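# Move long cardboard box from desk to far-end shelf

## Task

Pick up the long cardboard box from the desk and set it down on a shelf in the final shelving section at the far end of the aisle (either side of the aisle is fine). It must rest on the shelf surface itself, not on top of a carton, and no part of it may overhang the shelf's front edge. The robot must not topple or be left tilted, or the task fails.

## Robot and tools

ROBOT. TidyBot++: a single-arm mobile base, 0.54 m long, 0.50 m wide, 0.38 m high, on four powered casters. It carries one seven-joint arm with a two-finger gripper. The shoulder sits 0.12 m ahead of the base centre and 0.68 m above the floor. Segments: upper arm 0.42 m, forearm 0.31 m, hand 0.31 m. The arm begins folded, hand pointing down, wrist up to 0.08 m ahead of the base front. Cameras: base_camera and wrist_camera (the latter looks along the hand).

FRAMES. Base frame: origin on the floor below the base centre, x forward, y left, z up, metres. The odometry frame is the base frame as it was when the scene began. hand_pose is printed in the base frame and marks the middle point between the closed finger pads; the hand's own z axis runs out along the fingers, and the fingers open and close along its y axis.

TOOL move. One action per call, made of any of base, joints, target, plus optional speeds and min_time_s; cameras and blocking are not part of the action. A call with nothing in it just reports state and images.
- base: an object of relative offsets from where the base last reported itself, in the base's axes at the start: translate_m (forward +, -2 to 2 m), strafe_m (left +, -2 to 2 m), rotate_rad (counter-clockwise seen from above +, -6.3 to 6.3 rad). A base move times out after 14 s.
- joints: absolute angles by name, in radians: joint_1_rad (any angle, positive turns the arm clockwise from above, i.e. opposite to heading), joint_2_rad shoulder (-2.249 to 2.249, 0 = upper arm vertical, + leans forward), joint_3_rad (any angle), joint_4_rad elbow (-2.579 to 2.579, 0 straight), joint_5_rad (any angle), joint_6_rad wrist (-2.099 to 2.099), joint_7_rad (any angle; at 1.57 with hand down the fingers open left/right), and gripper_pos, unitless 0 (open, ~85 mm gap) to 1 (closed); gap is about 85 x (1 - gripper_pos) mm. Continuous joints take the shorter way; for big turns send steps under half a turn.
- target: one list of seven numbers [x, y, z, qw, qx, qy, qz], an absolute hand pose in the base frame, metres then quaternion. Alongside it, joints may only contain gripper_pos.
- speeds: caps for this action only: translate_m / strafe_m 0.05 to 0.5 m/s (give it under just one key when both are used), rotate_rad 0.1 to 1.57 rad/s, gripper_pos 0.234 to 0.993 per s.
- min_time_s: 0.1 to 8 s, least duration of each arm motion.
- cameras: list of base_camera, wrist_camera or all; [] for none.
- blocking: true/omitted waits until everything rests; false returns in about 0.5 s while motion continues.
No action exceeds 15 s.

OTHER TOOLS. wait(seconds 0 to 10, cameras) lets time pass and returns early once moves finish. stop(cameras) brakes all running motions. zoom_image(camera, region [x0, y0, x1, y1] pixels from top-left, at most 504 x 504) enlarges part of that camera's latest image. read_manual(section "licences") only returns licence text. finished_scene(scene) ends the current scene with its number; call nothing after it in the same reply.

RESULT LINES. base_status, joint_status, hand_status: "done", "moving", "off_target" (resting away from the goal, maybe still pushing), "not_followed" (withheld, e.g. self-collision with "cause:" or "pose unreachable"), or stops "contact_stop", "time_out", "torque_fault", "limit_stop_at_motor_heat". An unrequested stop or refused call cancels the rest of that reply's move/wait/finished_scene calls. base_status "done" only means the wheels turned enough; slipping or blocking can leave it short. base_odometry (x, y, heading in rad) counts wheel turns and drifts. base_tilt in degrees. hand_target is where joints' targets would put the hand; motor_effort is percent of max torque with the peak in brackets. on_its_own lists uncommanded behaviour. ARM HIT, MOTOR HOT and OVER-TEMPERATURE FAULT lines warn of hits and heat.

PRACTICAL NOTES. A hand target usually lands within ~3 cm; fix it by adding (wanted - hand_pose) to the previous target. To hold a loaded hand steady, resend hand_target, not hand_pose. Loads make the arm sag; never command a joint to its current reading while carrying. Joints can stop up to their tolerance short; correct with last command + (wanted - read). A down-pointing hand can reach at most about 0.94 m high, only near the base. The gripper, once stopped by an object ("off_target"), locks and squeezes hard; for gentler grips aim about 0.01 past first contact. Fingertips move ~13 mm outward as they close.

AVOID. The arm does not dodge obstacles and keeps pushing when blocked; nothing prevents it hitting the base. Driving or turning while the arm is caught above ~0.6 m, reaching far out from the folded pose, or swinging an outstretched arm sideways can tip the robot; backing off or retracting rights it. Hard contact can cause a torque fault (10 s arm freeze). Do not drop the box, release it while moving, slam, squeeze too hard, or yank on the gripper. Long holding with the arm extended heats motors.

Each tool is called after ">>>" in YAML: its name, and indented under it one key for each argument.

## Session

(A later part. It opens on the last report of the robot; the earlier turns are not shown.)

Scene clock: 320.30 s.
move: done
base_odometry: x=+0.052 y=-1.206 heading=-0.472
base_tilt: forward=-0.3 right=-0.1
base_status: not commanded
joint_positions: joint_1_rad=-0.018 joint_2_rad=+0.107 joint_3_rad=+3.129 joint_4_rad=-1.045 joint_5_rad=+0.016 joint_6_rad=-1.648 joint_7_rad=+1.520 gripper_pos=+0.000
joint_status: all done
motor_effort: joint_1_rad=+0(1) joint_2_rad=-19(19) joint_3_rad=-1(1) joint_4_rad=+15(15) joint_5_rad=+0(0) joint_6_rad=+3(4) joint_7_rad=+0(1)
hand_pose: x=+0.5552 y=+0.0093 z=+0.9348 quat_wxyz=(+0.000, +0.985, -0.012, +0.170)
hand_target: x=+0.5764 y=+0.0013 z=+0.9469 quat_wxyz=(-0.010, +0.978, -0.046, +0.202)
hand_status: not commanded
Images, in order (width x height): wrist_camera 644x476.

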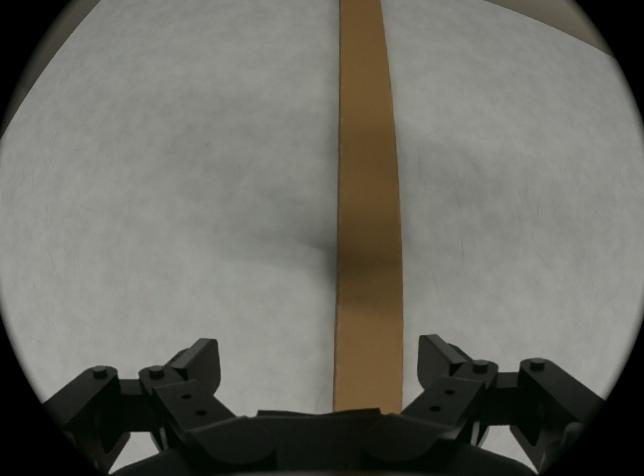

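>>> move:
  joints: {"joint_6_rad": -1.2}
  min_time_s: 2
  cameras: ["wrist_camera"]

Scene clock: 323.90 s.
move: done
base_odometry: x=+0.052 y=-1.206 heading=-0.472
base_tilt: forward=-0.3 right=-0.1
base_status: not commanded
joint_positions: joint_1_rad=-0.018 joint_2_rad=+0.107 joint_3_rad=+3.129 joint_4_rad=-1.045 joint_5_rad=+0.016 joint_6_rad=-1.248 joint_7_rad=+1.520 gripper_pos=+0.000
joint_status: all done
motor_effort: joint_1_rad=+1(1) joint_2_rad=-21(21) joint_3_rad=+0(1) joint_4_rad=+16(17) joint_5_rad=+0(0) joint_6_rad=+7(8) joint_7_rad=+1(2)
hand_pose: x=+0.6610 y=+0.0127 z=+0.9985 quat_wxyz=(-0.007, +0.932, -0.010, +0.362)
hand_target: x=+0.6779 y=+0.0013 z=+1.0175 quat_wxyz=(-0.019, +0.919, -0.044, +0.392)
hand_status: not commanded
Images, in order (width x height): wrist_camera 644x476.

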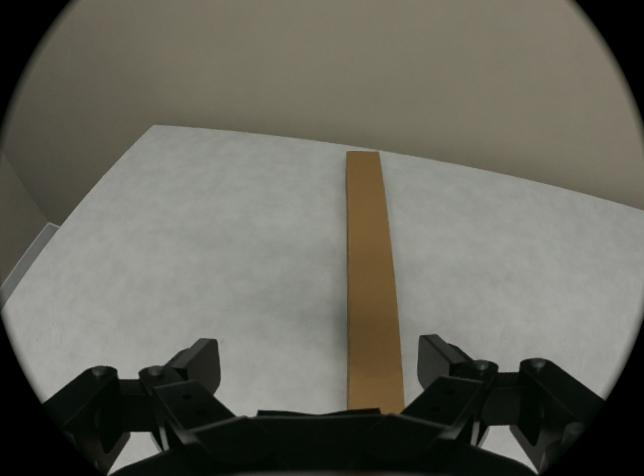

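>>> move:
  base: {"rotate_rad": -0.03}

>>> move:
  base: {"translate_m": 0.12, "strafe_m": -0.02}
  speeds: {"translate_m": 0.15}
  joints: {"joint_1_rad": 0.0, "joint_2_rad": 0.59, "joint_3_rad": 3.1416, "joint_4_rad": -0.487, "joint_5_rad": 0.0, "joint_6_rad": -2.064}
  min_time_s: 4
  cameras: ["wrist_camera"]

Scene clock: 340.20 s.
move: done
base_odometry: x=+0.052 y=-1.206 heading=-0.501
base_tilt: forward=-0.4 right=-0.1
base_status: done
joint_positions: joint_1_rad=-0.008 joint_2_rad=+0.107 joint_3_rad=+3.137 joint_4_rad=-1.045 joint_5_rad=+0.014 joint_6_rad=-1.247 joint_7_rad=+1.519 gripper_pos=+0.000
joint_status: not commanded
motor_effort: joint_1_rad=+1(4) joint_2_rad=-21(22) joint_3_rad=+0(2) joint_4_rad=+16(17) joint_5_rad=+0(1) joint_6_rad=+6(7) joint_7_rad=+1(1)
hand_pose: x=+0.6615 y=+0.0041 z=+0.9988 quat_wxyz=(-0.005, +0.932, -0.018, +0.363)
hand_target: x=+0.6779 y=+0.0013 z=+1.0175 quat_wxyz=(-0.019, +0.919, -0.044, +0.392)
hand_status: not commanded
pictures: none

Scene clock: 344.50 s.
move: off_target
base_odometry: x=+0.147 y=-1.280 heading=-0.502
base_tilt: forward=-0.4 right=-0.1
base_status: done
joint_positions: joint_1_rad=-0.007 joint_2_rad=+0.460 joint_3_rad=+3.137 joint_4_rad=-0.516 joint_5_rad=+0.014 joint_6_rad=-2.015 joint_7_rad=+1.519 gripper_pos=+0.000
joint_status: joint_2_rad off_target (ended at +0.460, target +0.590); the others done
motor_effort: joint_1_rad=-2(2) joint_2_rad=-10(29) joint_3_rad=-1(2) joint_4_rad=+13(17) joint_5_rad=+0(1) joint_6_rad=+2(8) joint_7_rad=+0(1)
hand_pose: x=+0.6128 y=+0.0026 z=+0.9271 quat_wxyz=(+0.003, +0.997, -0.023, +0.075)
hand_target: x=+0.6301 y=+0.0013 z=+0.8691 quat_wxyz=(+0.000, +0.999, -0.047, +0.000)
hand_status: not commanded
Images, in order (width x height): wrist_camera 644x476.

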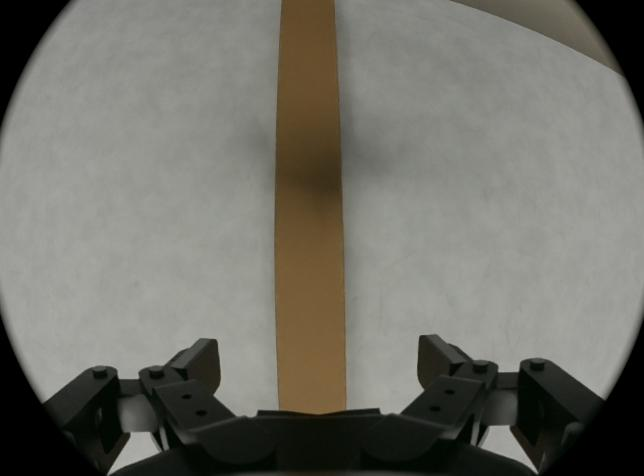

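>>> move:
  joints: {"joint_2_rad": 0.64, "joint_4_rad": -0.71, "joint_6_rad": -1.873}
  min_time_s: 2
  cameras: ["wrist_camera"]

Scene clock: 353.43 s.
move: off_target
base_odometry: x=+0.146 y=-1.280 heading=-0.501
base_tilt: forward=-0.5 right=-0.1
base_status: not commanded
joint_positions: joint_1_rad=-0.005 joint_2_rad=+0.476 joint_3_rad=+3.137 joint_4_rad=-0.681 joint_5_rad=+0.014 joint_6_rad=-1.919 joint_7_rad=+1.519 gripper_pos=+0.000
joint_status: joint_2_rad off_target (ended at +0.476, target +0.640); the others done
motor_effort: joint_1_rad=-2(2) joint_2_rad=-5(11) joint_3_rad=-1(1) joint_4_rad=+13(14) joint_5_rad=+0(0) joint_6_rad=+1(3) joint_7_rad=+1(1)
hand_pose: x=+0.6200 y=+0.0014 z=+0.8714 quat_wxyz=(+0.004, +0.999, -0.024, +0.033)
hand_target: x=+0.6517 y=+0.0013 z=+0.7779 quat_wxyz=(+0.002, +0.998, -0.047, -0.041)
hand_status: not commanded
Images, in order (width x height): wrist_camera 644x476.

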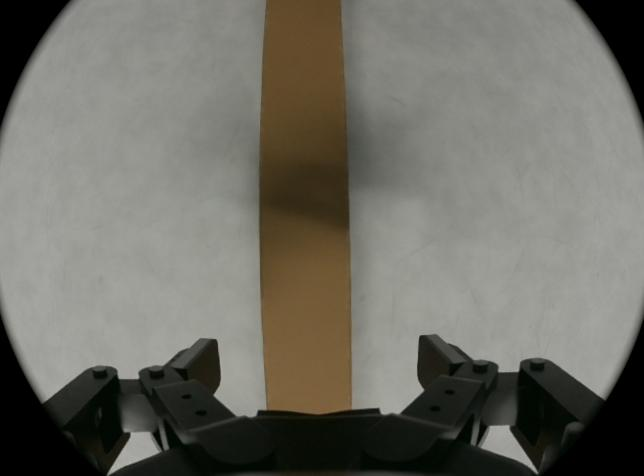

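>>> move:
  joints: {"joint_2_rad": 0.44}
  min_time_s: 1

>>> move:
  base: {"translate_m": -0.07}
  speeds: {"translate_m": 0.1}

>>> move:
  joints: {"joint_2_rad": 0.54}
  min_time_s: 1.5
  cameras: ["wrist_camera", "base_camera"]

Scene clock: 362.57 s.
move: done
base_odometry: x=+0.147 y=-1.280 heading=-0.501
base_tilt: forward=-0.4 right=-0.1
base_status: not commanded
joint_positions: joint_1_rad=-0.005 joint_2_rad=+0.456 joint_3_rad=+3.137 joint_4_rad=-0.681 joint_5_rad=+0.014 joint_6_rad=-1.918 joint_7_rad=+1.519 gripper_pos=+0.000
joint_status: all done
motor_effort: joint_1_rad=+0(2) joint_2_rad=-23(23) joint_3_rad=-1(1) joint_4_rad=+13(14) joint_5_rad=+0(0) joint_6_rad=+1(1) joint_7_rad=+0(1)
hand_pose: x=+0.6162 y=+0.0014 z=+0.8816 quat_wxyz=(+0.004, +0.999, -0.024, +0.043)
hand_target: x=+0.6220 y=+0.0013 z=+0.8818 quat_wxyz=(-0.003, +0.997, -0.047, +0.059)
hand_status: not commanded
pictures: none

Scene clock: 363.80 s.
move: done
base_odometry: x=+0.085 y=-1.247 heading=-0.501
base_tilt: forward=-0.4 right=-0.1
base_status: done
joint_positions: joint_1_rad=-0.005 joint_2_rad=+0.460 joint_3_rad=+3.137 joint_4_rad=-0.682 joint_5_rad=+0.014 joint_6_rad=-1.914 joint_7_rad=+1.519 gripper_pos=+0.000
joint_status: not commanded
motor_effort: joint_1_rad=+0(2) joint_2_rad=-28(32) joint_3_rad=-1(1) joint_4_rad=+13(14) joint_5_rad=+0(1) joint_6_rad=+1(2) joint_7_rad=+1(1)
hand_pose: x=+0.6181 y=+0.0014 z=+0.8796 quat_wxyz=(+0.004, +0.999, -0.024, +0.043)
hand_target: x=+0.6220 y=+0.0013 z=+0.8818 quat_wxyz=(-0.003, +0.997, -0.047, +0.059)
hand_status: not commanded
pictures: none

Scene clock: 365.63 s.
move: done
base_odometry: x=+0.085 y=-1.247 heading=-0.501
base_tilt: forward=-0.4 right=-0.1
base_status: not commanded
joint_positions: joint_1_rad=-0.005 joint_2_rad=+0.515 joint_3_rad=+3.137 joint_4_rad=-0.682 joint_5_rad=+0.014 joint_6_rad=-1.914 joint_7_rad=+1.519 gripper_pos=+0.000
joint_status: all done
motor_effort: joint_1_rad=+0(1) joint_2_rad=-31(32) joint_3_rad=-1(1) joint_4_rad=+13(14) joint_5_rad=+0(0) joint_6_rad=+0(1) joint_7_rad=+0(1)
hand_pose: x=+0.6282 y=+0.0015 z=+0.8520 quat_wxyz=(+0.005, +1.000, -0.024, +0.016)
hand_target: x=+0.6394 y=+0.0013 z=+0.8306 quat_wxyz=(+0.000, +0.999, -0.047, +0.009)
hand_status: not commanded
pictures: base_camera, wrist_camera
Images, in order (width x height): base_camera 644x364, wrist_camera 644x476.

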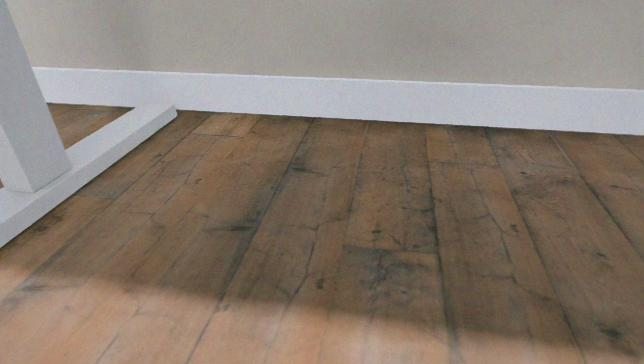

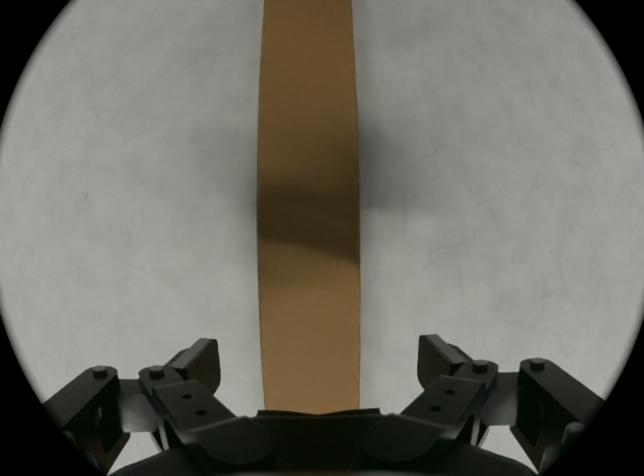

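>>> move:
  base: {"strafe_m": 0.007}
  joints: {"joint_2_rad": 0.72, "joint_4_rad": -0.45, "joint_6_rad": -2.03}
  min_time_s: 2.5
  cameras: ["wrist_camera"]

Scene clock: 377.57 s.
move: done
base_odometry: x=+0.089 y=-1.240 heading=-0.501
base_tilt: forward=-0.4 right=-0.1
base_status: done
joint_positions: joint_1_rad=-0.004 joint_2_rad=+0.690 joint_3_rad=+3.137 joint_4_rad=-0.480 joint_5_rad=+0.013 joint_6_rad=-1.984 joint_7_rad=+1.519 gripper_pos=+0.000
joint_status: all done
motor_effort: joint_1_rad=+1(4) joint_2_rad=-35(36) joint_3_rad=-1(2) joint_4_rad=+13(14) joint_5_rad=+0(1) joint_6_rad=+0(2) joint_7_rad=+1(1)
hand_pose: x=+0.6725 y=+0.0013 z=+0.8177 quat_wxyz=(+0.005, +1.000, -0.025, -0.006)
hand_target: x=+0.6677 y=+0.0013 z=+0.8100 quat_wxyz=(+0.001, +0.998, -0.047, -0.029)
hand_status: not commanded
Images, in order (width x height): wrist_camera 644x476.

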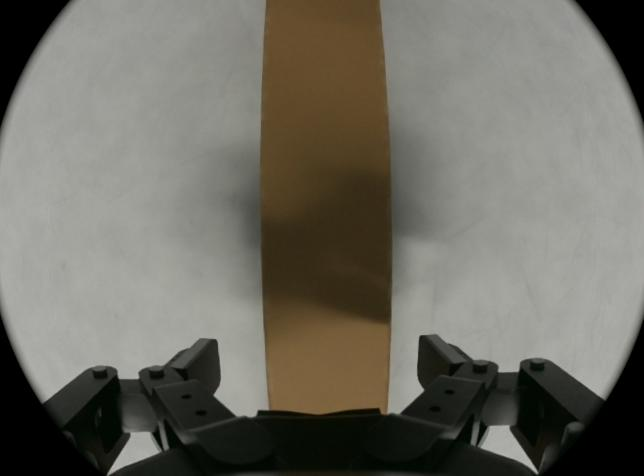

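>>> move:
  joints: {"joint_2_rad": 0.755, "joint_6_rad": -1.896, "gripper_pos": 0.3}
  min_time_s: 1.5
  cameras: ["wrist_camera"]

Scene clock: 390.13 s.
move: done
base_odometry: x=+0.089 y=-1.240 heading=-0.501
base_tilt: forward=-0.3 right=-0.1
base_status: not commanded
joint_positions: joint_1_rad=-0.004 joint_2_rad=+0.724 joint_3_rad=+3.137 joint_4_rad=-0.480 joint_5_rad=+0.013 joint_6_rad=-1.940 joint_7_rad=+1.519 gripper_pos=+0.300
joint_status: all done
motor_effort: joint_1_rad=+1(1) joint_2_rad=-36(37) joint_3_rad=-1(1) joint_4_rad=+13(14) joint_5_rad=+0(0) joint_6_rad=+0(1) joint_7_rad=+0(1)
hand_pose: x=+0.6905 y=+0.0013 z=+0.7985 quat_wxyz=(+0.005, +1.000, -0.024, -0.001)
hand_target: x=+0.7135 y=+0.0013 z=+0.7896 quat_wxyz=(-0.001, +0.999, -0.047, +0.020)
hand_status: not commanded
Images, in order (width x height): wrist_camera 644x476.

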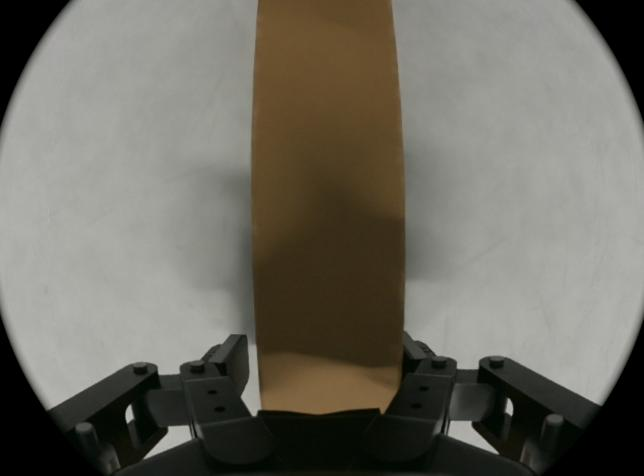

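>>> move:
  joints: {"gripper_pos": 0.345}
  speeds: {"gripper_pos": 0.234}
  cameras: ["wrist_camera"]

Scene clock: 392.57 s.
move: done
base_odometry: x=+0.089 y=-1.240 heading=-0.501
base_tilt: forward=-0.3 right=-0.1
base_status: not commanded
joint_positions: joint_1_rad=-0.004 joint_2_rad=+0.724 joint_3_rad=+3.137 joint_4_rad=-0.480 joint_5_rad=+0.013 joint_6_rad=-1.940 joint_7_rad=+1.519 gripper_pos=+0.343
joint_status: all done
motor_effort: joint_1_rad=+0(1) joint_2_rad=-36(37) joint_3_rad=-1(1) joint_4_rad=+13(13) joint_5_rad=+0(0) joint_6_rad=+0(0) joint_7_rad=+0(1)
hand_pose: x=+0.6905 y=+0.0013 z=+0.7985 quat_wxyz=(+0.005, +1.000, -0.024, -0.001)
hand_target: x=+0.7135 y=+0.0013 z=+0.7896 quat_wxyz=(-0.001, +0.999, -0.047, +0.020)
hand_status: not commanded
Images, in order (width x height): wrist_camera 644x476.

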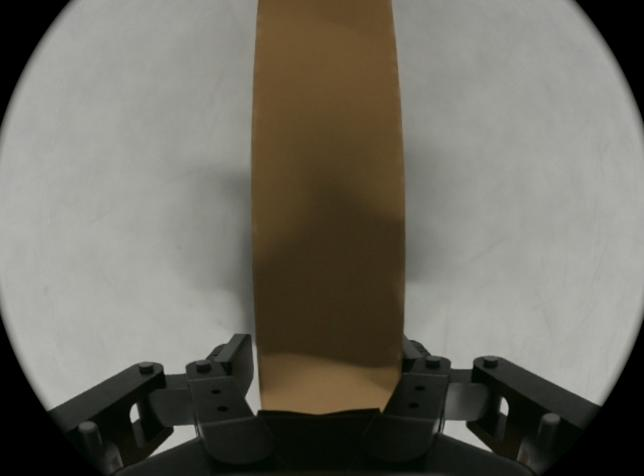

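>>> move:
  joints: {"gripper_pos": 0.39}
  speeds: {"gripper_pos": 0.234}
  cameras: ["wrist_camera"]

Scene clock: 394.57 s.
move: done
base_odometry: x=+0.089 y=-1.240 heading=-0.501
base_tilt: forward=-0.4 right=-0.1
base_status: not commanded
joint_positions: joint_1_rad=-0.004 joint_2_rad=+0.724 joint_3_rad=+3.137 joint_4_rad=-0.480 joint_5_rad=+0.013 joint_6_rad=-1.940 joint_7_rad=+1.519 gripper_pos=+0.391
joint_status: all done
motor_effort: joint_1_rad=+0(1) joint_2_rad=-36(36) joint_3_rad=-1(1) joint_4_rad=+13(14) joint_5_rad=+0(0) joint_6_rad=+0(1) joint_7_rad=+0(1)
hand_pose: x=+0.6905 y=+0.0013 z=+0.7985 quat_wxyz=(+0.005, +1.000, -0.024, -0.001)
hand_target: x=+0.7135 y=+0.0013 z=+0.7896 quat_wxyz=(-0.001, +0.999, -0.047, +0.020)
hand_status: not commanded
Images, in order (width x height): wrist_camera 644x476.

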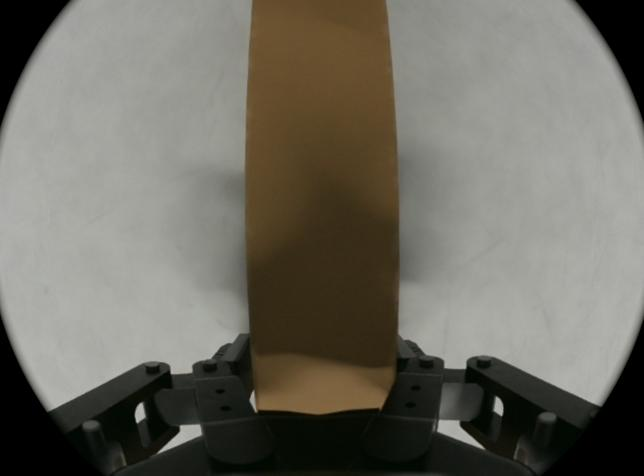

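>>> move:
  joints: {"gripper_pos": 0.43}
  speeds: {"gripper_pos": 0.234}
  cameras: ["wrist_camera"]

Scene clock: 397.23 s.
move: done
base_odometry: x=+0.089 y=-1.240 heading=-0.501
base_tilt: forward=-0.3 right=-0.1
base_status: not commanded
joint_positions: joint_1_rad=-0.004 joint_2_rad=+0.724 joint_3_rad=+3.137 joint_4_rad=-0.480 joint_5_rad=+0.013 joint_6_rad=-1.940 joint_7_rad=+1.519 gripper_pos=+0.431
joint_status: all done
motor_effort: joint_1_rad=+0(1) joint_2_rad=-36(37) joint_3_rad=-1(1) joint_4_rad=+13(14) joint_5_rad=+0(1) joint_6_rad=+0(0) joint_7_rad=+0(1)
hand_pose: x=+0.6905 y=+0.0013 z=+0.7985 quat_wxyz=(+0.005, +1.000, -0.024, -0.001)
hand_target: x=+0.7135 y=+0.0013 z=+0.7896 quat_wxyz=(-0.001, +0.999, -0.047, +0.020)
hand_status: not commanded
Images, in order (width x height): wrist_camera 644x476.

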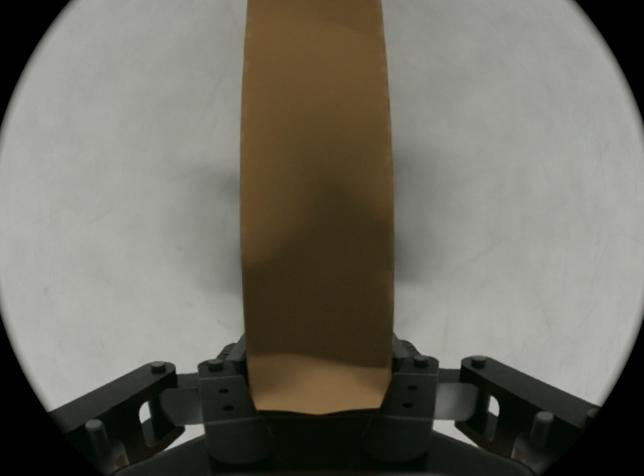

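>>> move:
  joints: {"gripper_pos": 0.46}
  speeds: {"gripper_pos": 0.234}
  cameras: ["wrist_camera"]

Scene clock: 399.73 s.
move: done
base_odometry: x=+0.089 y=-1.240 heading=-0.501
base_tilt: forward=-0.4 right=-0.1
base_status: not commanded
joint_positions: joint_1_rad=-0.004 joint_2_rad=+0.724 joint_3_rad=+3.137 joint_4_rad=-0.479 joint_5_rad=+0.013 joint_6_rad=-1.940 joint_7_rad=+1.519 gripper_pos=+0.456
joint_status: all done
motor_effort: joint_1_rad=+1(1) joint_2_rad=-35(36) joint_3_rad=-1(1) joint_4_rad=+13(14) joint_5_rad=+0(0) joint_6_rad=+0(1) joint_7_rad=+1(1)
hand_pose: x=+0.6907 y=+0.0013 z=+0.7987 quat_wxyz=(+0.005, +1.000, -0.024, -0.001)
hand_target: x=+0.7135 y=+0.0013 z=+0.7896 quat_wxyz=(-0.001, +0.999, -0.047, +0.020)
hand_status: not commanded
Images, in order (width x height): wrist_camera 644x476.

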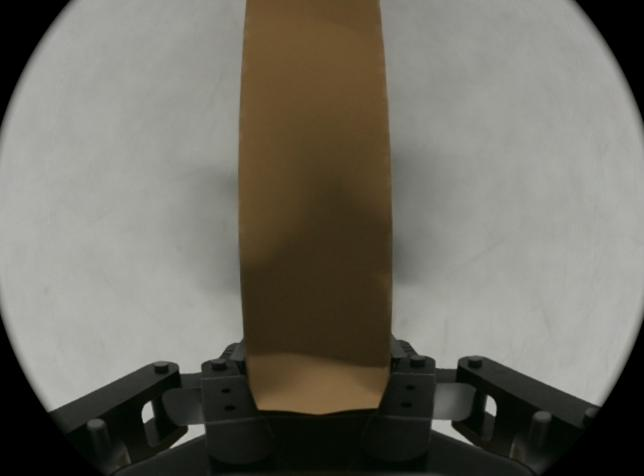

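>>> move:
  joints: {"gripper_pos": 0.47}
  speeds: {"gripper_pos": 0.234}

Scene clock: 404.40 s.
move: done
base_odometry: x=+0.089 y=-1.240 heading=-0.501
base_tilt: forward=-0.4 right=-0.1
base_status: not commanded
joint_positions: joint_1_rad=-0.004 joint_2_rad=+0.724 joint_3_rad=+3.137 joint_4_rad=-0.478 joint_5_rad=+0.013 joint_6_rad=-1.940 joint_7_rad=+1.519 gripper_pos=+0.468
joint_status: all done
motor_effort: joint_1_rad=+1(1) joint_2_rad=-34(35) joint_3_rad=-1(1) joint_4_rad=+13(13) joint_5_rad=+0(0) joint_6_rad=+1(2) joint_7_rad=+0(1)
hand_pose: x=+0.6908 y=+0.0013 z=+0.7989 quat_wxyz=(+0.005, +1.000, -0.024, +0.000)
hand_target: x=+0.7135 y=+0.0013 z=+0.7896 quat_wxyz=(-0.001, +0.999, -0.047, +0.020)
hand_status: not commanded
pictures: none

>>> move:
  joints: {"gripper_pos": 0.485}
  speeds: {"gripper_pos": 0.234}

>>> move:
  joints: {"joint_2_rad": 0.66}
  min_time_s: 2
  cameras: ["wrist_camera"]

Scene clock: 408.50 s.
move: done
base_odometry: x=+0.089 y=-1.240 heading=-0.501
base_tilt: forward=-0.4 right=-0.1
base_status: not commanded
joint_positions: joint_1_rad=-0.004 joint_2_rad=+0.724 joint_3_rad=+3.137 joint_4_rad=-0.477 joint_5_rad=+0.013 joint_6_rad=-1.940 joint_7_rad=+1.519 gripper_pos=+0.484
joint_status: all done
motor_effort: joint_1_rad=+0(1) joint_2_rad=-34(35) joint_3_rad=-1(1) joint_4_rad=+12(13) joint_5_rad=+0(0) joint_6_rad=+1(2) joint_7_rad=+1(1)
hand_pose: x=+0.6909 y=+0.0013 z=+0.7991 quat_wxyz=(+0.005, +1.000, -0.024, +0.000)
hand_target: x=+0.7135 y=+0.0013 z=+0.7896 quat_wxyz=(-0.001, +0.999, -0.047, +0.020)
hand_status: not commanded
pictures: none

Scene clock: 410.77 s.
move: done
base_odometry: x=+0.089 y=-1.240 heading=-0.501
base_tilt: forward=-0.4 right=-0.1
base_status: not commanded
joint_positions: joint_1_rad=-0.004 joint_2_rad=+0.724 joint_3_rad=+3.137 joint_4_rad=-0.477 joint_5_rad=+0.013 joint_6_rad=-1.940 joint_7_rad=+1.519 gripper_pos=+0.484
joint_status: all done
motor_effort: joint_1_rad=+1(1) joint_2_rad=-35(36) joint_3_rad=-1(1) joint_4_rad=+13(13) joint_5_rad=+0(0) joint_6_rad=+1(2) joint_7_rad=+1(1)
hand_pose: x=+0.6909 y=+0.0013 z=+0.7993 quat_wxyz=(+0.005, +1.000, -0.024, +0.000)
hand_target: x=+0.7006 y=+0.0013 z=+0.8455 quat_wxyz=(-0.003, +0.997, -0.047, +0.068)
hand_status: not commanded
Images, in order (width x height): wrist_camera 644x476.

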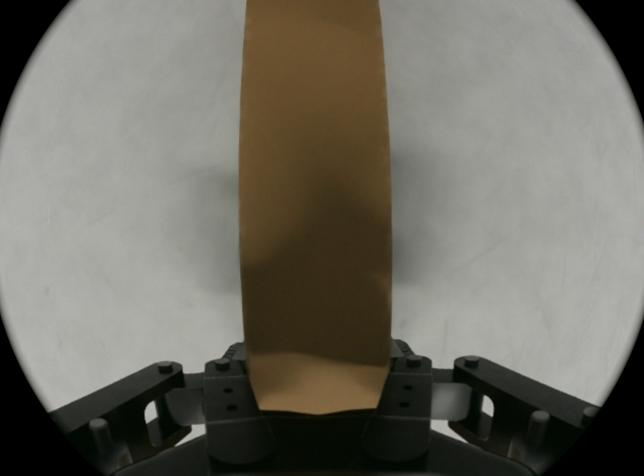

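>>> move:
  joints: {"joint_2_rad": 0.6}
  min_time_s: 1.5
  cameras: ["wrist_camera"]

Scene clock: 414.80 s.
move: done
base_odometry: x=+0.089 y=-1.240 heading=-0.501
base_tilt: forward=-0.4 right=-0.1
base_status: not commanded
joint_positions: joint_1_rad=-0.004 joint_2_rad=+0.671 joint_3_rad=+3.137 joint_4_rad=-0.477 joint_5_rad=+0.013 joint_6_rad=-1.940 joint_7_rad=+1.519 gripper_pos=+0.484
joint_status: all done
motor_effort: joint_1_rad=+0(1) joint_2_rad=-34(38) joint_3_rad=-1(1) joint_4_rad=+14(14) joint_5_rad=+0(0) joint_6_rad=+0(1) joint_7_rad=+1(1)
hand_pose: x=+0.6840 y=+0.0013 z=+0.8294 quat_wxyz=(+0.004, +0.999, -0.025, +0.027)
hand_target: x=+0.6898 y=+0.0013 z=+0.8801 quat_wxyz=(-0.005, +0.994, -0.047, +0.098)
hand_status: not commanded
Images, in order (width x height): wrist_camera 644x476.

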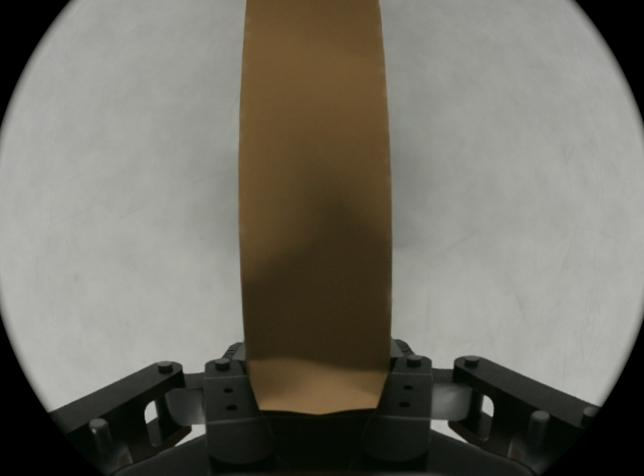

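>>> move:
  joints: {"joint_2_rad": 0.55, "joint_6_rad": -1.87}
  min_time_s: 1.5

>>> move:
  base: {"translate_m": -0.3}
  speeds: {"translate_m": 0.15}
  cameras: ["all"]

Scene clock: 419.57 s.
move: done
base_odometry: x=+0.089 y=-1.240 heading=-0.501
base_tilt: forward=-0.3 right=-0.1
base_status: not commanded
joint_positions: joint_1_rad=-0.004 joint_2_rad=+0.620 joint_3_rad=+3.137 joint_4_rad=-0.477 joint_5_rad=+0.013 joint_6_rad=-1.916 joint_7_rad=+1.519 gripper_pos=+0.484
joint_status: all done
motor_effort: joint_1_rad=+0(1) joint_2_rad=-34(36) joint_3_rad=-1(1) joint_4_rad=+14(14) joint_5_rad=+0(1) joint_6_rad=+1(2) joint_7_rad=+1(2)
hand_pose: x=+0.6829 y=+0.0013 z=+0.8589 quat_wxyz=(+0.003, +0.998, -0.025, +0.064)
hand_target: x=+0.6870 y=+0.0013 z=+0.9105 quat_wxyz=(-0.006, +0.990, -0.047, +0.135)
hand_status: not commanded
pictures: none

Scene clock: 422.20 s.
move: done
base_odometry: x=-0.175 y=-1.096 heading=-0.501
base_tilt: forward=-0.3 right=-0.1
base_status: done
joint_positions: joint_1_rad=-0.004 joint_2_rad=+0.606 joint_3_rad=+3.137 joint_4_rad=-0.477 joint_5_rad=+0.013 joint_6_rad=-1.911 joint_7_rad=+1.519 gripper_pos=+0.484
joint_status: not commanded
motor_effort: joint_1_rad=+1(2) joint_2_rad=-34(37) joint_3_rad=-1(2) joint_4_rad=+14(15) joint_5_rad=+0(1) joint_6_rad=+1(2) joint_7_rad=+0(2)
hand_pose: x=+0.6821 y=+0.0013 z=+0.8671 quat_wxyz=(+0.003, +0.997, -0.025, +0.074)
hand_target: x=+0.6870 y=+0.0013 z=+0.9105 quat_wxyz=(-0.006, +0.990, -0.047, +0.135)
hand_status: not commanded
pictures: base_camera, wrist_camera
Images, in order (width x height): base_camera 644x364, wrist_camera 644x476.

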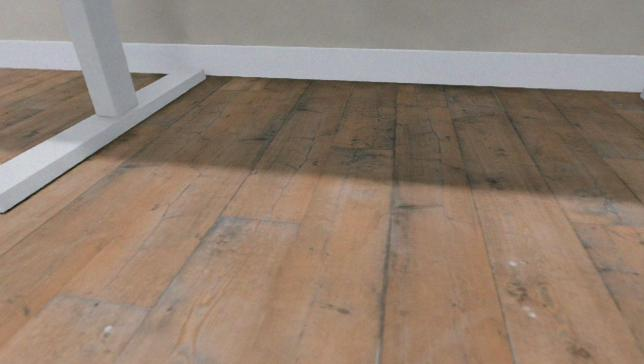

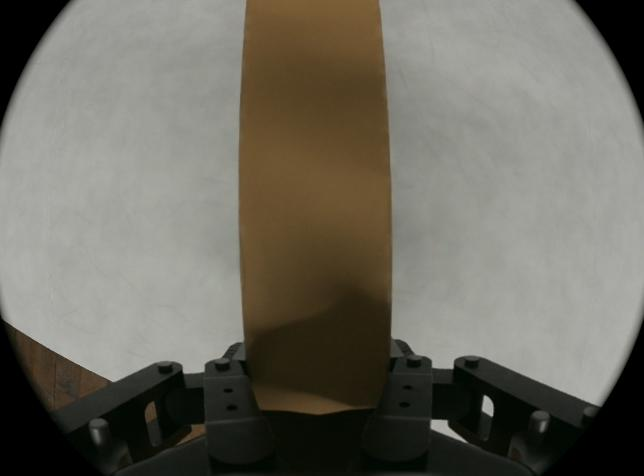

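>>> move:
  base: {"translate_m": -0.6}
  speeds: {"translate_m": 0.25}
  cameras: ["wrist_camera"]

>>> move:
  joints: {"joint_2_rad": 0.29, "joint_4_rad": -1.29, "joint_6_rad": -1.475}
  min_time_s: 4
  cameras: ["wrist_camera"]

Scene clock: 435.13 s.
move: done
base_odometry: x=-0.701 y=-0.807 heading=-0.501
base_tilt: forward=-0.4 right=-0.1
base_status: done
joint_positions: joint_1_rad=-0.004 joint_2_rad=+0.601 joint_3_rad=+3.137 joint_4_rad=-0.477 joint_5_rad=+0.013 joint_6_rad=-1.908 joint_7_rad=+1.519 gripper_pos=+0.484
joint_status: not commanded
motor_effort: joint_1_rad=+0(2) joint_2_rad=-33(36) joint_3_rad=-1(1) joint_4_rad=+14(14) joint_5_rad=+0(1) joint_6_rad=+2(3) joint_7_rad=+0(1)
hand_pose: x=+0.6819 y=+0.0013 z=+0.8700 quat_wxyz=(+0.003, +0.997, -0.025, +0.078)
hand_target: x=+0.6870 y=+0.0013 z=+0.9105 quat_wxyz=(-0.006, +0.990, -0.047, +0.135)
hand_status: not commanded
Images, in order (width x height): wrist_camera 644x476.

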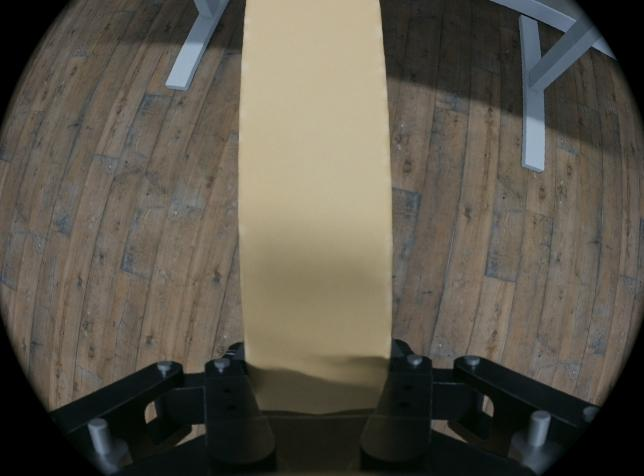

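Scene clock: 439.43 s.
move: done
base_odometry: x=-0.701 y=-0.807 heading=-0.501
base_tilt: forward=-0.4 right=-0.1
base_status: not commanded
joint_positions: joint_1_rad=-0.004 joint_2_rad=+0.353 joint_3_rad=+3.137 joint_4_rad=-1.263 joint_5_rad=+0.013 joint_6_rad=-1.521 joint_7_rad=+1.519 gripper_pos=+0.484
joint_status: all done
motor_effort: joint_1_rad=+0(1) joint_2_rad=-27(35) joint_3_rad=-1(1) joint_4_rad=+15(16) joint_5_rad=+0(1) joint_6_rad=+0(3) joint_7_rad=+0(1)
hand_pose: x=+0.5799 y=+0.0009 z=+0.7512 quat_wxyz=(+0.006, +1.000, -0.021, +0.003)
hand_target: x=+0.5806 y=+0.0013 z=+0.7720 quat_wxyz=(-0.002, +0.998, -0.047, +0.043)
hand_status: not commanded
Images, in order (width x height): wrist_camera 644x476.

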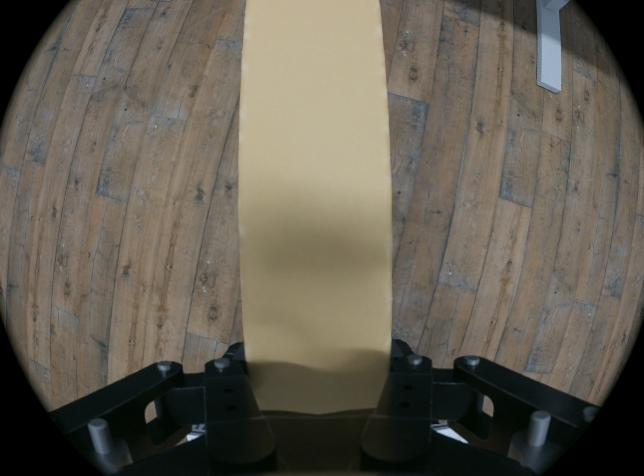

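>>> move:
  base: {"translate_m": 0.13, "strafe_m": 0.24}
  speeds: {"translate_m": 0.2}

>>> move:
  base: {"rotate_rad": 2.9}
  speeds: {"rotate_rad": 0.6}
  cameras: ["all"]

Scene clock: 452.03 s.
move: done
base_odometry: x=-0.472 y=-0.659 heading=-0.501
base_tilt: forward=-0.3 right=-0.1
base_status: done
joint_positions: joint_1_rad=-0.002 joint_2_rad=+0.345 joint_3_rad=+3.138 joint_4_rad=-1.263 joint_5_rad=+0.013 joint_6_rad=-1.517 joint_7_rad=+1.519 gripper_pos=+0.484
joint_status: not commanded
motor_effort: joint_1_rad=+1(3) joint_2_rad=-26(28) joint_3_rad=-1(2) joint_4_rad=+15(15) joint_5_rad=+0(1) joint_6_rad=+0(1) joint_7_rad=+0(1)
hand_pose: x=+0.5804 y=+0.0001 z=+0.7546 quat_wxyz=(+0.005, +1.000, -0.022, +0.008)
hand_target: x=+0.5806 y=+0.0013 z=+0.7720 quat_wxyz=(-0.002, +0.998, -0.047, +0.043)
hand_status: not commanded
pictures: none

Scene clock: 457.53 s.
move: done
base_odometry: x=-0.472 y=-0.659 heading=+2.399
base_tilt: forward=-0.4 right=-0.1
base_status: done
joint_positions: joint_1_rad=-0.004 joint_2_rad=+0.345 joint_3_rad=+3.139 joint_4_rad=-1.263 joint_5_rad=+0.010 joint_6_rad=-1.517 joint_7_rad=+1.519 gripper_pos=+0.484
joint_status: not commanded
motor_effort: joint_1_rad=+0(4) joint_2_rad=-27(28) joint_3_rad=-1(3) joint_4_rad=+15(15) joint_5_rad=+0(2) joint_6_rad=+0(1) joint_7_rad=+1(1)
hand_pose: x=+0.5805 y=+0.0007 z=+0.7546 quat_wxyz=(+0.005, +1.000, -0.023, +0.008)
hand_target: x=+0.5806 y=+0.0013 z=+0.7720 quat_wxyz=(-0.002, +0.998, -0.047, +0.043)
hand_status: not commanded
pictures: base_camera, wrist_camera
Images, in order (width x height): base_camera 644x364, wrist_camera 644x476.

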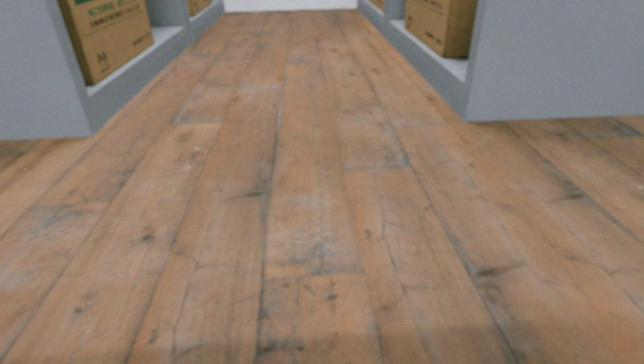

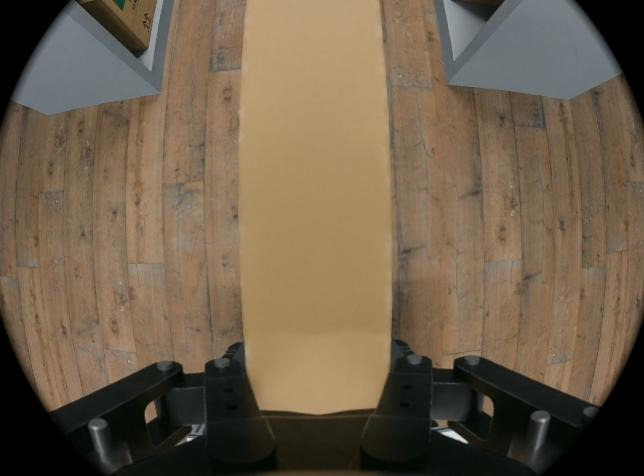

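>>> move:
  base: {"translate_m": 1.3, "strafe_m": 0.02}
  speeds: {"translate_m": 0.25}
  cameras: ["all"]

Scene clock: 490.93 s.
move: done
base_odometry: x=-1.443 y=+0.205 heading=+2.400
base_tilt: forward=-0.4 right=-0.1
base_status: done
joint_positions: joint_1_rad=-0.004 joint_2_rad=+0.334 joint_3_rad=+3.139 joint_4_rad=-1.265 joint_5_rad=+0.010 joint_6_rad=-1.511 joint_7_rad=+1.519 gripper_pos=+0.484
joint_status: not commanded
motor_effort: joint_1_rad=+1(1) joint_2_rad=-27(29) joint_3_rad=-1(1) joint_4_rad=+15(16) joint_5_rad=+0(1) joint_6_rad=+1(1) joint_7_rad=+0(2)
hand_pose: x=+0.5811 y=+0.0007 z=+0.7594 quat_wxyz=(+0.004, +1.000, -0.023, +0.016)
hand_target: x=+0.5806 y=+0.0013 z=+0.7720 quat_wxyz=(-0.002, +0.998, -0.047, +0.043)
hand_status: not commanded
pictures: base_camera, wrist_camera
Images, in order (width x height): base_camera 644x364, wrist_camera 644x476.

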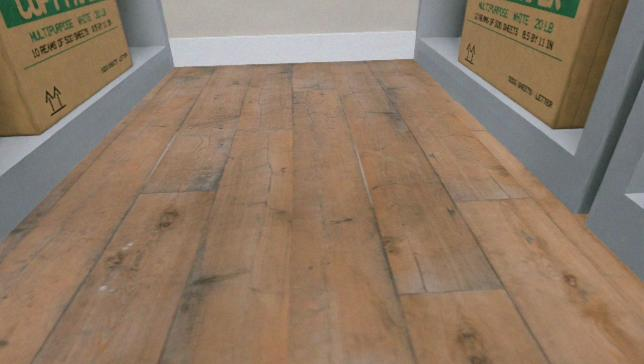

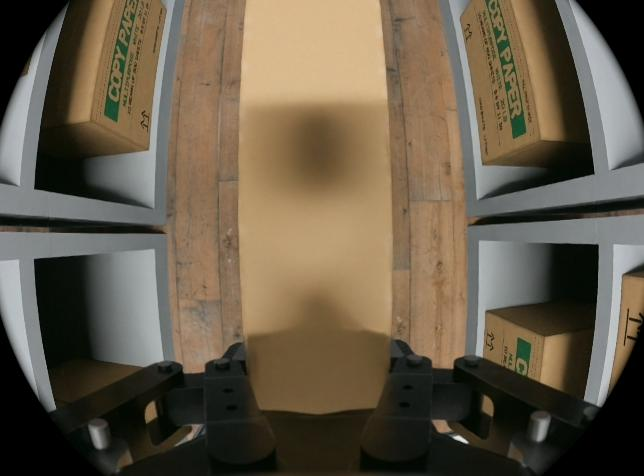

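>>> move:
  base: {"translate_m": 0.56, "strafe_m": 0.01}
  speeds: {"translate_m": 0.2}
  cameras: ["all"]

Scene clock: 498.80 s.
move: done
base_odometry: x=-1.863 y=+0.577 heading=+2.400
base_tilt: forward=-0.3 right=-0.1
base_status: done
joint_positions: joint_1_rad=-0.004 joint_2_rad=+0.329 joint_3_rad=+3.139 joint_4_rad=-1.266 joint_5_rad=+0.010 joint_6_rad=-1.509 joint_7_rad=+1.519 gripper_pos=+0.484
joint_status: not commanded
motor_effort: joint_1_rad=+1(2) joint_2_rad=-26(29) joint_3_rad=-1(1) joint_4_rad=+14(16) joint_5_rad=+0(1) joint_6_rad=+1(2) joint_7_rad=+0(1)
hand_pose: x=+0.5809 y=+0.0007 z=+0.7612 quat_wxyz=(+0.004, +1.000, -0.023, +0.019)
hand_target: x=+0.5806 y=+0.0013 z=+0.7720 quat_wxyz=(-0.002, +0.998, -0.047, +0.043)
hand_status: not commanded
pictures: base_camera, wrist_camera
Images, in order (width x height): base_camera 644x364, wrist_camera 644x476.

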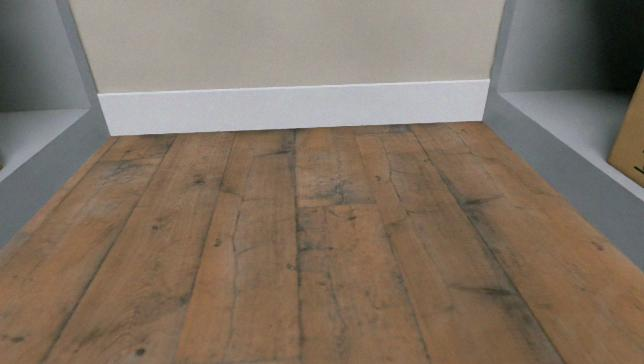

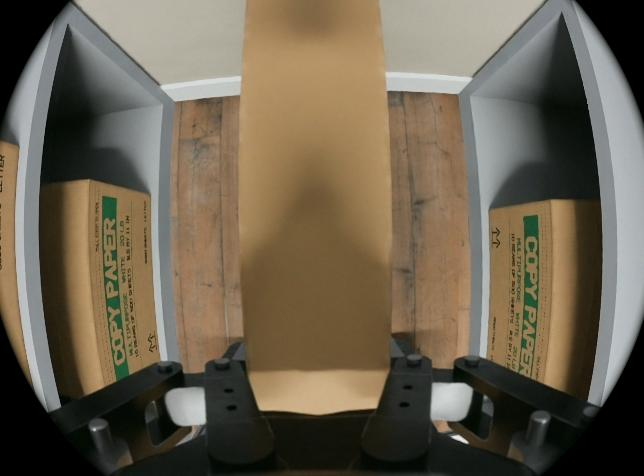

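>>> zoom_image:
  camera: "wrist_camera"
  region: [444, 80, 644, 380]

>>> zoom_image:
  camera: "wrist_camera"
  region: [0, 80, 200, 380]

Scaled by 1.680.

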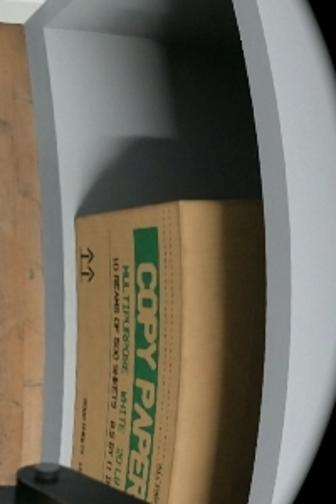

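Scaled by 1.680.

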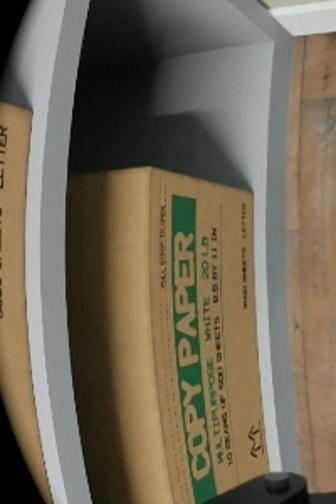

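>>> move:
  joints: {"joint_2_rad": 0.495, "joint_4_rad": -1.658, "joint_6_rad": -1.0}
  min_time_s: 3
  cameras: ["wrist_camera"]

Scene clock: 531.77 s.
move: done
base_odometry: x=-1.863 y=+0.577 heading=+2.400
base_tilt: forward=-0.4 right=-0.1
base_status: not commanded
joint_positions: joint_1_rad=-0.004 joint_2_rad=+0.473 joint_3_rad=+3.139 joint_4_rad=-1.632 joint_5_rad=+0.010 joint_6_rad=-1.045 joint_7_rad=+1.519 gripper_pos=+0.484
joint_status: all done
motor_effort: joint_1_rad=+1(1) joint_2_rad=-28(29) joint_3_rad=-1(1) joint_4_rad=+12(16) joint_5_rad=+0(1) joint_6_rad=-1(2) joint_7_rad=+0(1)
hand_pose: x=+0.5784 y=+0.0013 z=+0.5851 quat_wxyz=(+0.004, +1.000, -0.020, -0.004)
hand_target: x=+0.5779 y=+0.0013 z=+0.5679 quat_wxyz=(+0.000, +0.999, -0.047, -0.006)
hand_status: not commanded
Images, in order (width x height): wrist_camera 644x476.

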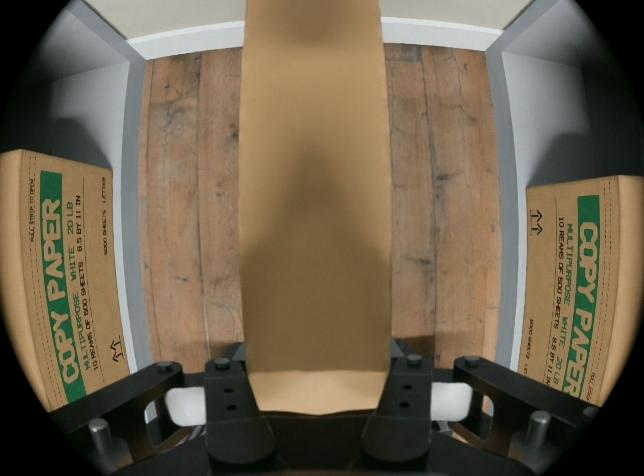

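>>> move:
  joints: {"joint_1_rad": 0.795, "joint_7_rad": 2.338}
  min_time_s: 3.5
  cameras: ["wrist_camera"]

Scene clock: 538.50 s.
move: done
base_odometry: x=-1.863 y=+0.577 heading=+2.400
base_tilt: forward=-0.4 right=-0.1
base_status: not commanded
joint_positions: joint_1_rad=+0.784 joint_2_rad=+0.473 joint_3_rad=+3.139 joint_4_rad=-1.632 joint_5_rad=+0.010 joint_6_rad=-1.045 joint_7_rad=+2.294 gripper_pos=+0.484
joint_status: all done
motor_effort: joint_1_rad=+1(2) joint_2_rad=-28(29) joint_3_rad=-1(2) joint_4_rad=+12(13) joint_5_rad=+0(1) joint_6_rad=+0(1) joint_7_rad=+0(2)
hand_pose: x=+0.4441 y=-0.3249 z=+0.5851 quat_wxyz=(+0.000, +1.000, -0.027, -0.006)
hand_target: x=+0.4413 y=-0.3266 z=+0.5679 quat_wxyz=(-0.004, +1.000, -0.014, -0.004)
hand_status: not commanded
Images, in order (width x height): wrist_camera 644x476.

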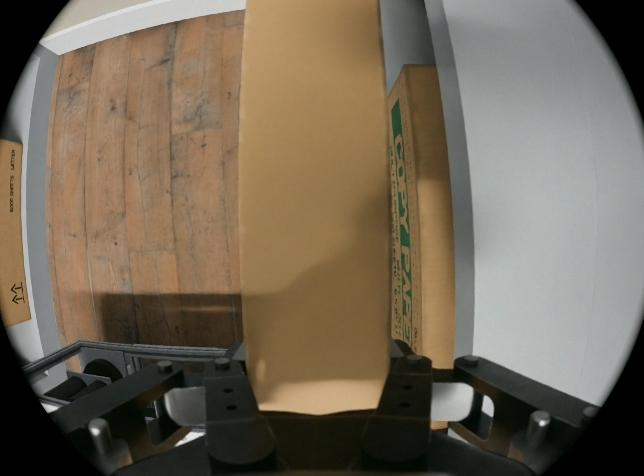

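>>> move:
  joints: {"joint_2_rad": 0.755, "joint_4_rad": -1.127, "joint_6_rad": -1.3}
  min_time_s: 2.5
  cameras: ["wrist_camera"]

Scene clock: 547.97 s.
move: done
base_odometry: x=-1.863 y=+0.577 heading=+2.400
base_tilt: forward=-0.4 right=-0.1
base_status: not commanded
joint_positions: joint_1_rad=+0.784 joint_2_rad=+0.728 joint_3_rad=+3.139 joint_4_rad=-1.158 joint_5_rad=+0.010 joint_6_rad=-1.253 joint_7_rad=+2.295 gripper_pos=+0.484
joint_status: all done
motor_effort: joint_1_rad=+1(1) joint_2_rad=-37(38) joint_3_rad=-1(1) joint_4_rad=+14(14) joint_5_rad=+0(0) joint_6_rad=+0(2) joint_7_rad=+1(1)
hand_pose: x=+0.5290 y=-0.4098 z=+0.5871 quat_wxyz=(+0.004, +1.000, -0.028, -0.002)
hand_target: x=+0.5226 y=-0.4096 z=+0.5809 quat_wxyz=(-0.014, +1.000, -0.014, -0.014)
hand_status: not commanded
Images, in order (width x height): wrist_camera 644x476.

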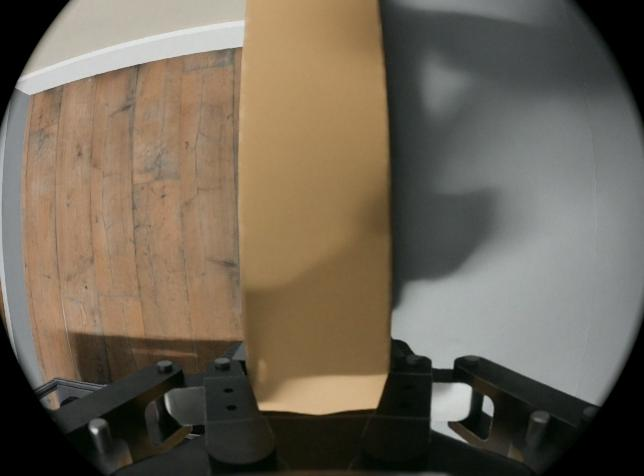

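>>> move:
  joints: {"joint_2_rad": 1.081, "joint_4_rad": -0.461, "joint_6_rad": -1.643}
  min_time_s: 3
  cameras: ["wrist_camera"]

Scene clock: 554.93 s.
move: done
base_odometry: x=-1.863 y=+0.577 heading=+2.400
base_tilt: forward=-0.4 right=-0.1
base_status: not commanded
joint_positions: joint_1_rad=+0.784 joint_2_rad=+1.053 joint_3_rad=+3.139 joint_4_rad=-0.493 joint_5_rad=+0.010 joint_6_rad=-1.596 joint_7_rad=+2.295 gripper_pos=+0.484
joint_status: all done
motor_effort: joint_1_rad=+0(1) joint_2_rad=-44(45) joint_3_rad=-1(1) joint_4_rad=+15(15) joint_5_rad=+0(0) joint_6_rad=+0(2) joint_7_rad=+0(2)
hand_pose: x=+0.5996 y=-0.4807 z=+0.5868 quat_wxyz=(+0.003, +1.000, -0.030, -0.003)
hand_target: x=+0.5905 y=-0.4788 z=+0.5778 quat_wxyz=(-0.015, +1.000, -0.014, -0.015)
hand_status: not commanded
Images, in order (width x height): wrist_camera 644x476.

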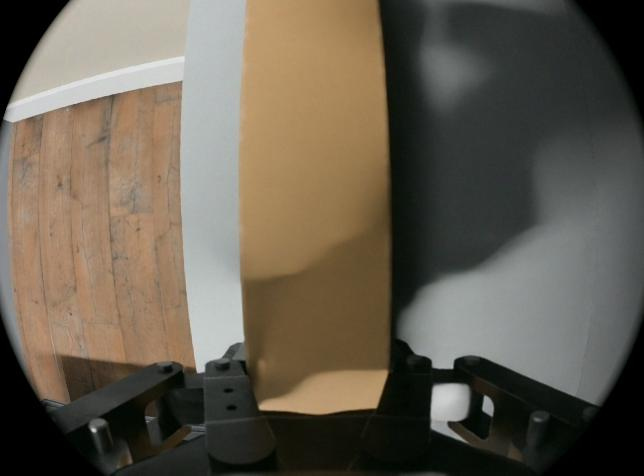

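>>> move:
  joints: {"joint_4_rad": -0.59, "joint_6_rad": -1.48}
  min_time_s: 2
  cameras: ["wrist_camera"]

Scene clock: 565.07 s.
move: done
base_odometry: x=-1.863 y=+0.577 heading=+2.400
base_tilt: forward=-0.3 right=-0.1
base_status: not commanded
joint_positions: joint_1_rad=+0.784 joint_2_rad=+1.053 joint_3_rad=+3.139 joint_4_rad=-0.552 joint_5_rad=+0.010 joint_6_rad=-1.537 joint_7_rad=+2.295 gripper_pos=+0.484
joint_status: all done
motor_effort: joint_1_rad=+1(2) joint_2_rad=-36(45) joint_3_rad=-1(1) joint_4_rad=+13(15) joint_5_rad=+0(0) joint_6_rad=+3(4) joint_7_rad=+1(1)
hand_pose: x=+0.5995 y=-0.4806 z=+0.5681 quat_wxyz=(+0.003, +1.000, -0.029, -0.003)
hand_target: x=+0.5969 y=-0.4853 z=+0.5370 quat_wxyz=(-0.003, +1.000, -0.014, -0.003)
hand_status: not commanded
Images, in order (width x height): wrist_camera 644x476.

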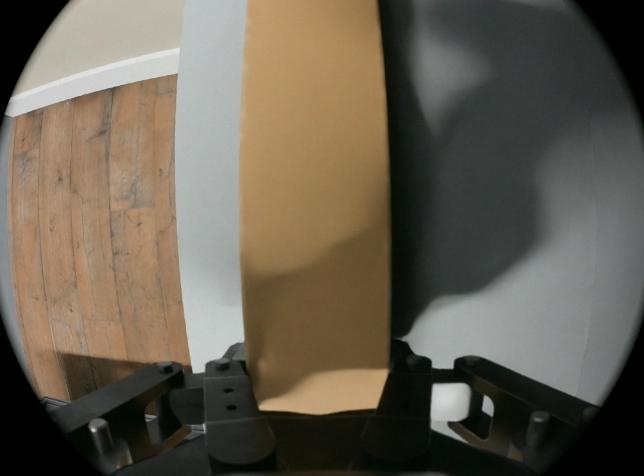

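>>> move:
  joints: {"joint_4_rad": -0.615, "joint_6_rad": -1.455}
  min_time_s: 1.0
  cameras: ["wrist_camera"]

Scene clock: 568.67 s.
move: done
base_odometry: x=-1.863 y=+0.577 heading=+2.400
base_tilt: forward=-0.4 right=-0.1
base_status: not commanded
joint_positions: joint_1_rad=+0.784 joint_2_rad=+1.051 joint_3_rad=+3.139 joint_4_rad=-0.558 joint_5_rad=+0.010 joint_6_rad=-1.532 joint_7_rad=+2.295 gripper_pos=+0.484
joint_status: all done
motor_effort: joint_1_rad=+2(2) joint_2_rad=-28(37) joint_3_rad=+0(1) joint_4_rad=+9(13) joint_5_rad=+0(1) joint_6_rad=+5(5) joint_7_rad=+1(1)
hand_pose: x=+0.5995 y=-0.4806 z=+0.5674 quat_wxyz=(+0.003, +1.000, -0.029, -0.003)
hand_target: x=+0.5963 y=-0.4847 z=+0.5292 quat_wxyz=(-0.003, +1.000, -0.014, -0.003)
hand_status: not commanded
Images, in order (width x height): wrist_camera 644x476.

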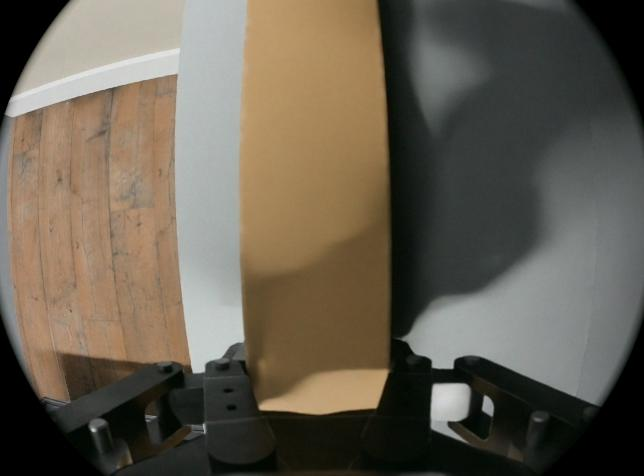

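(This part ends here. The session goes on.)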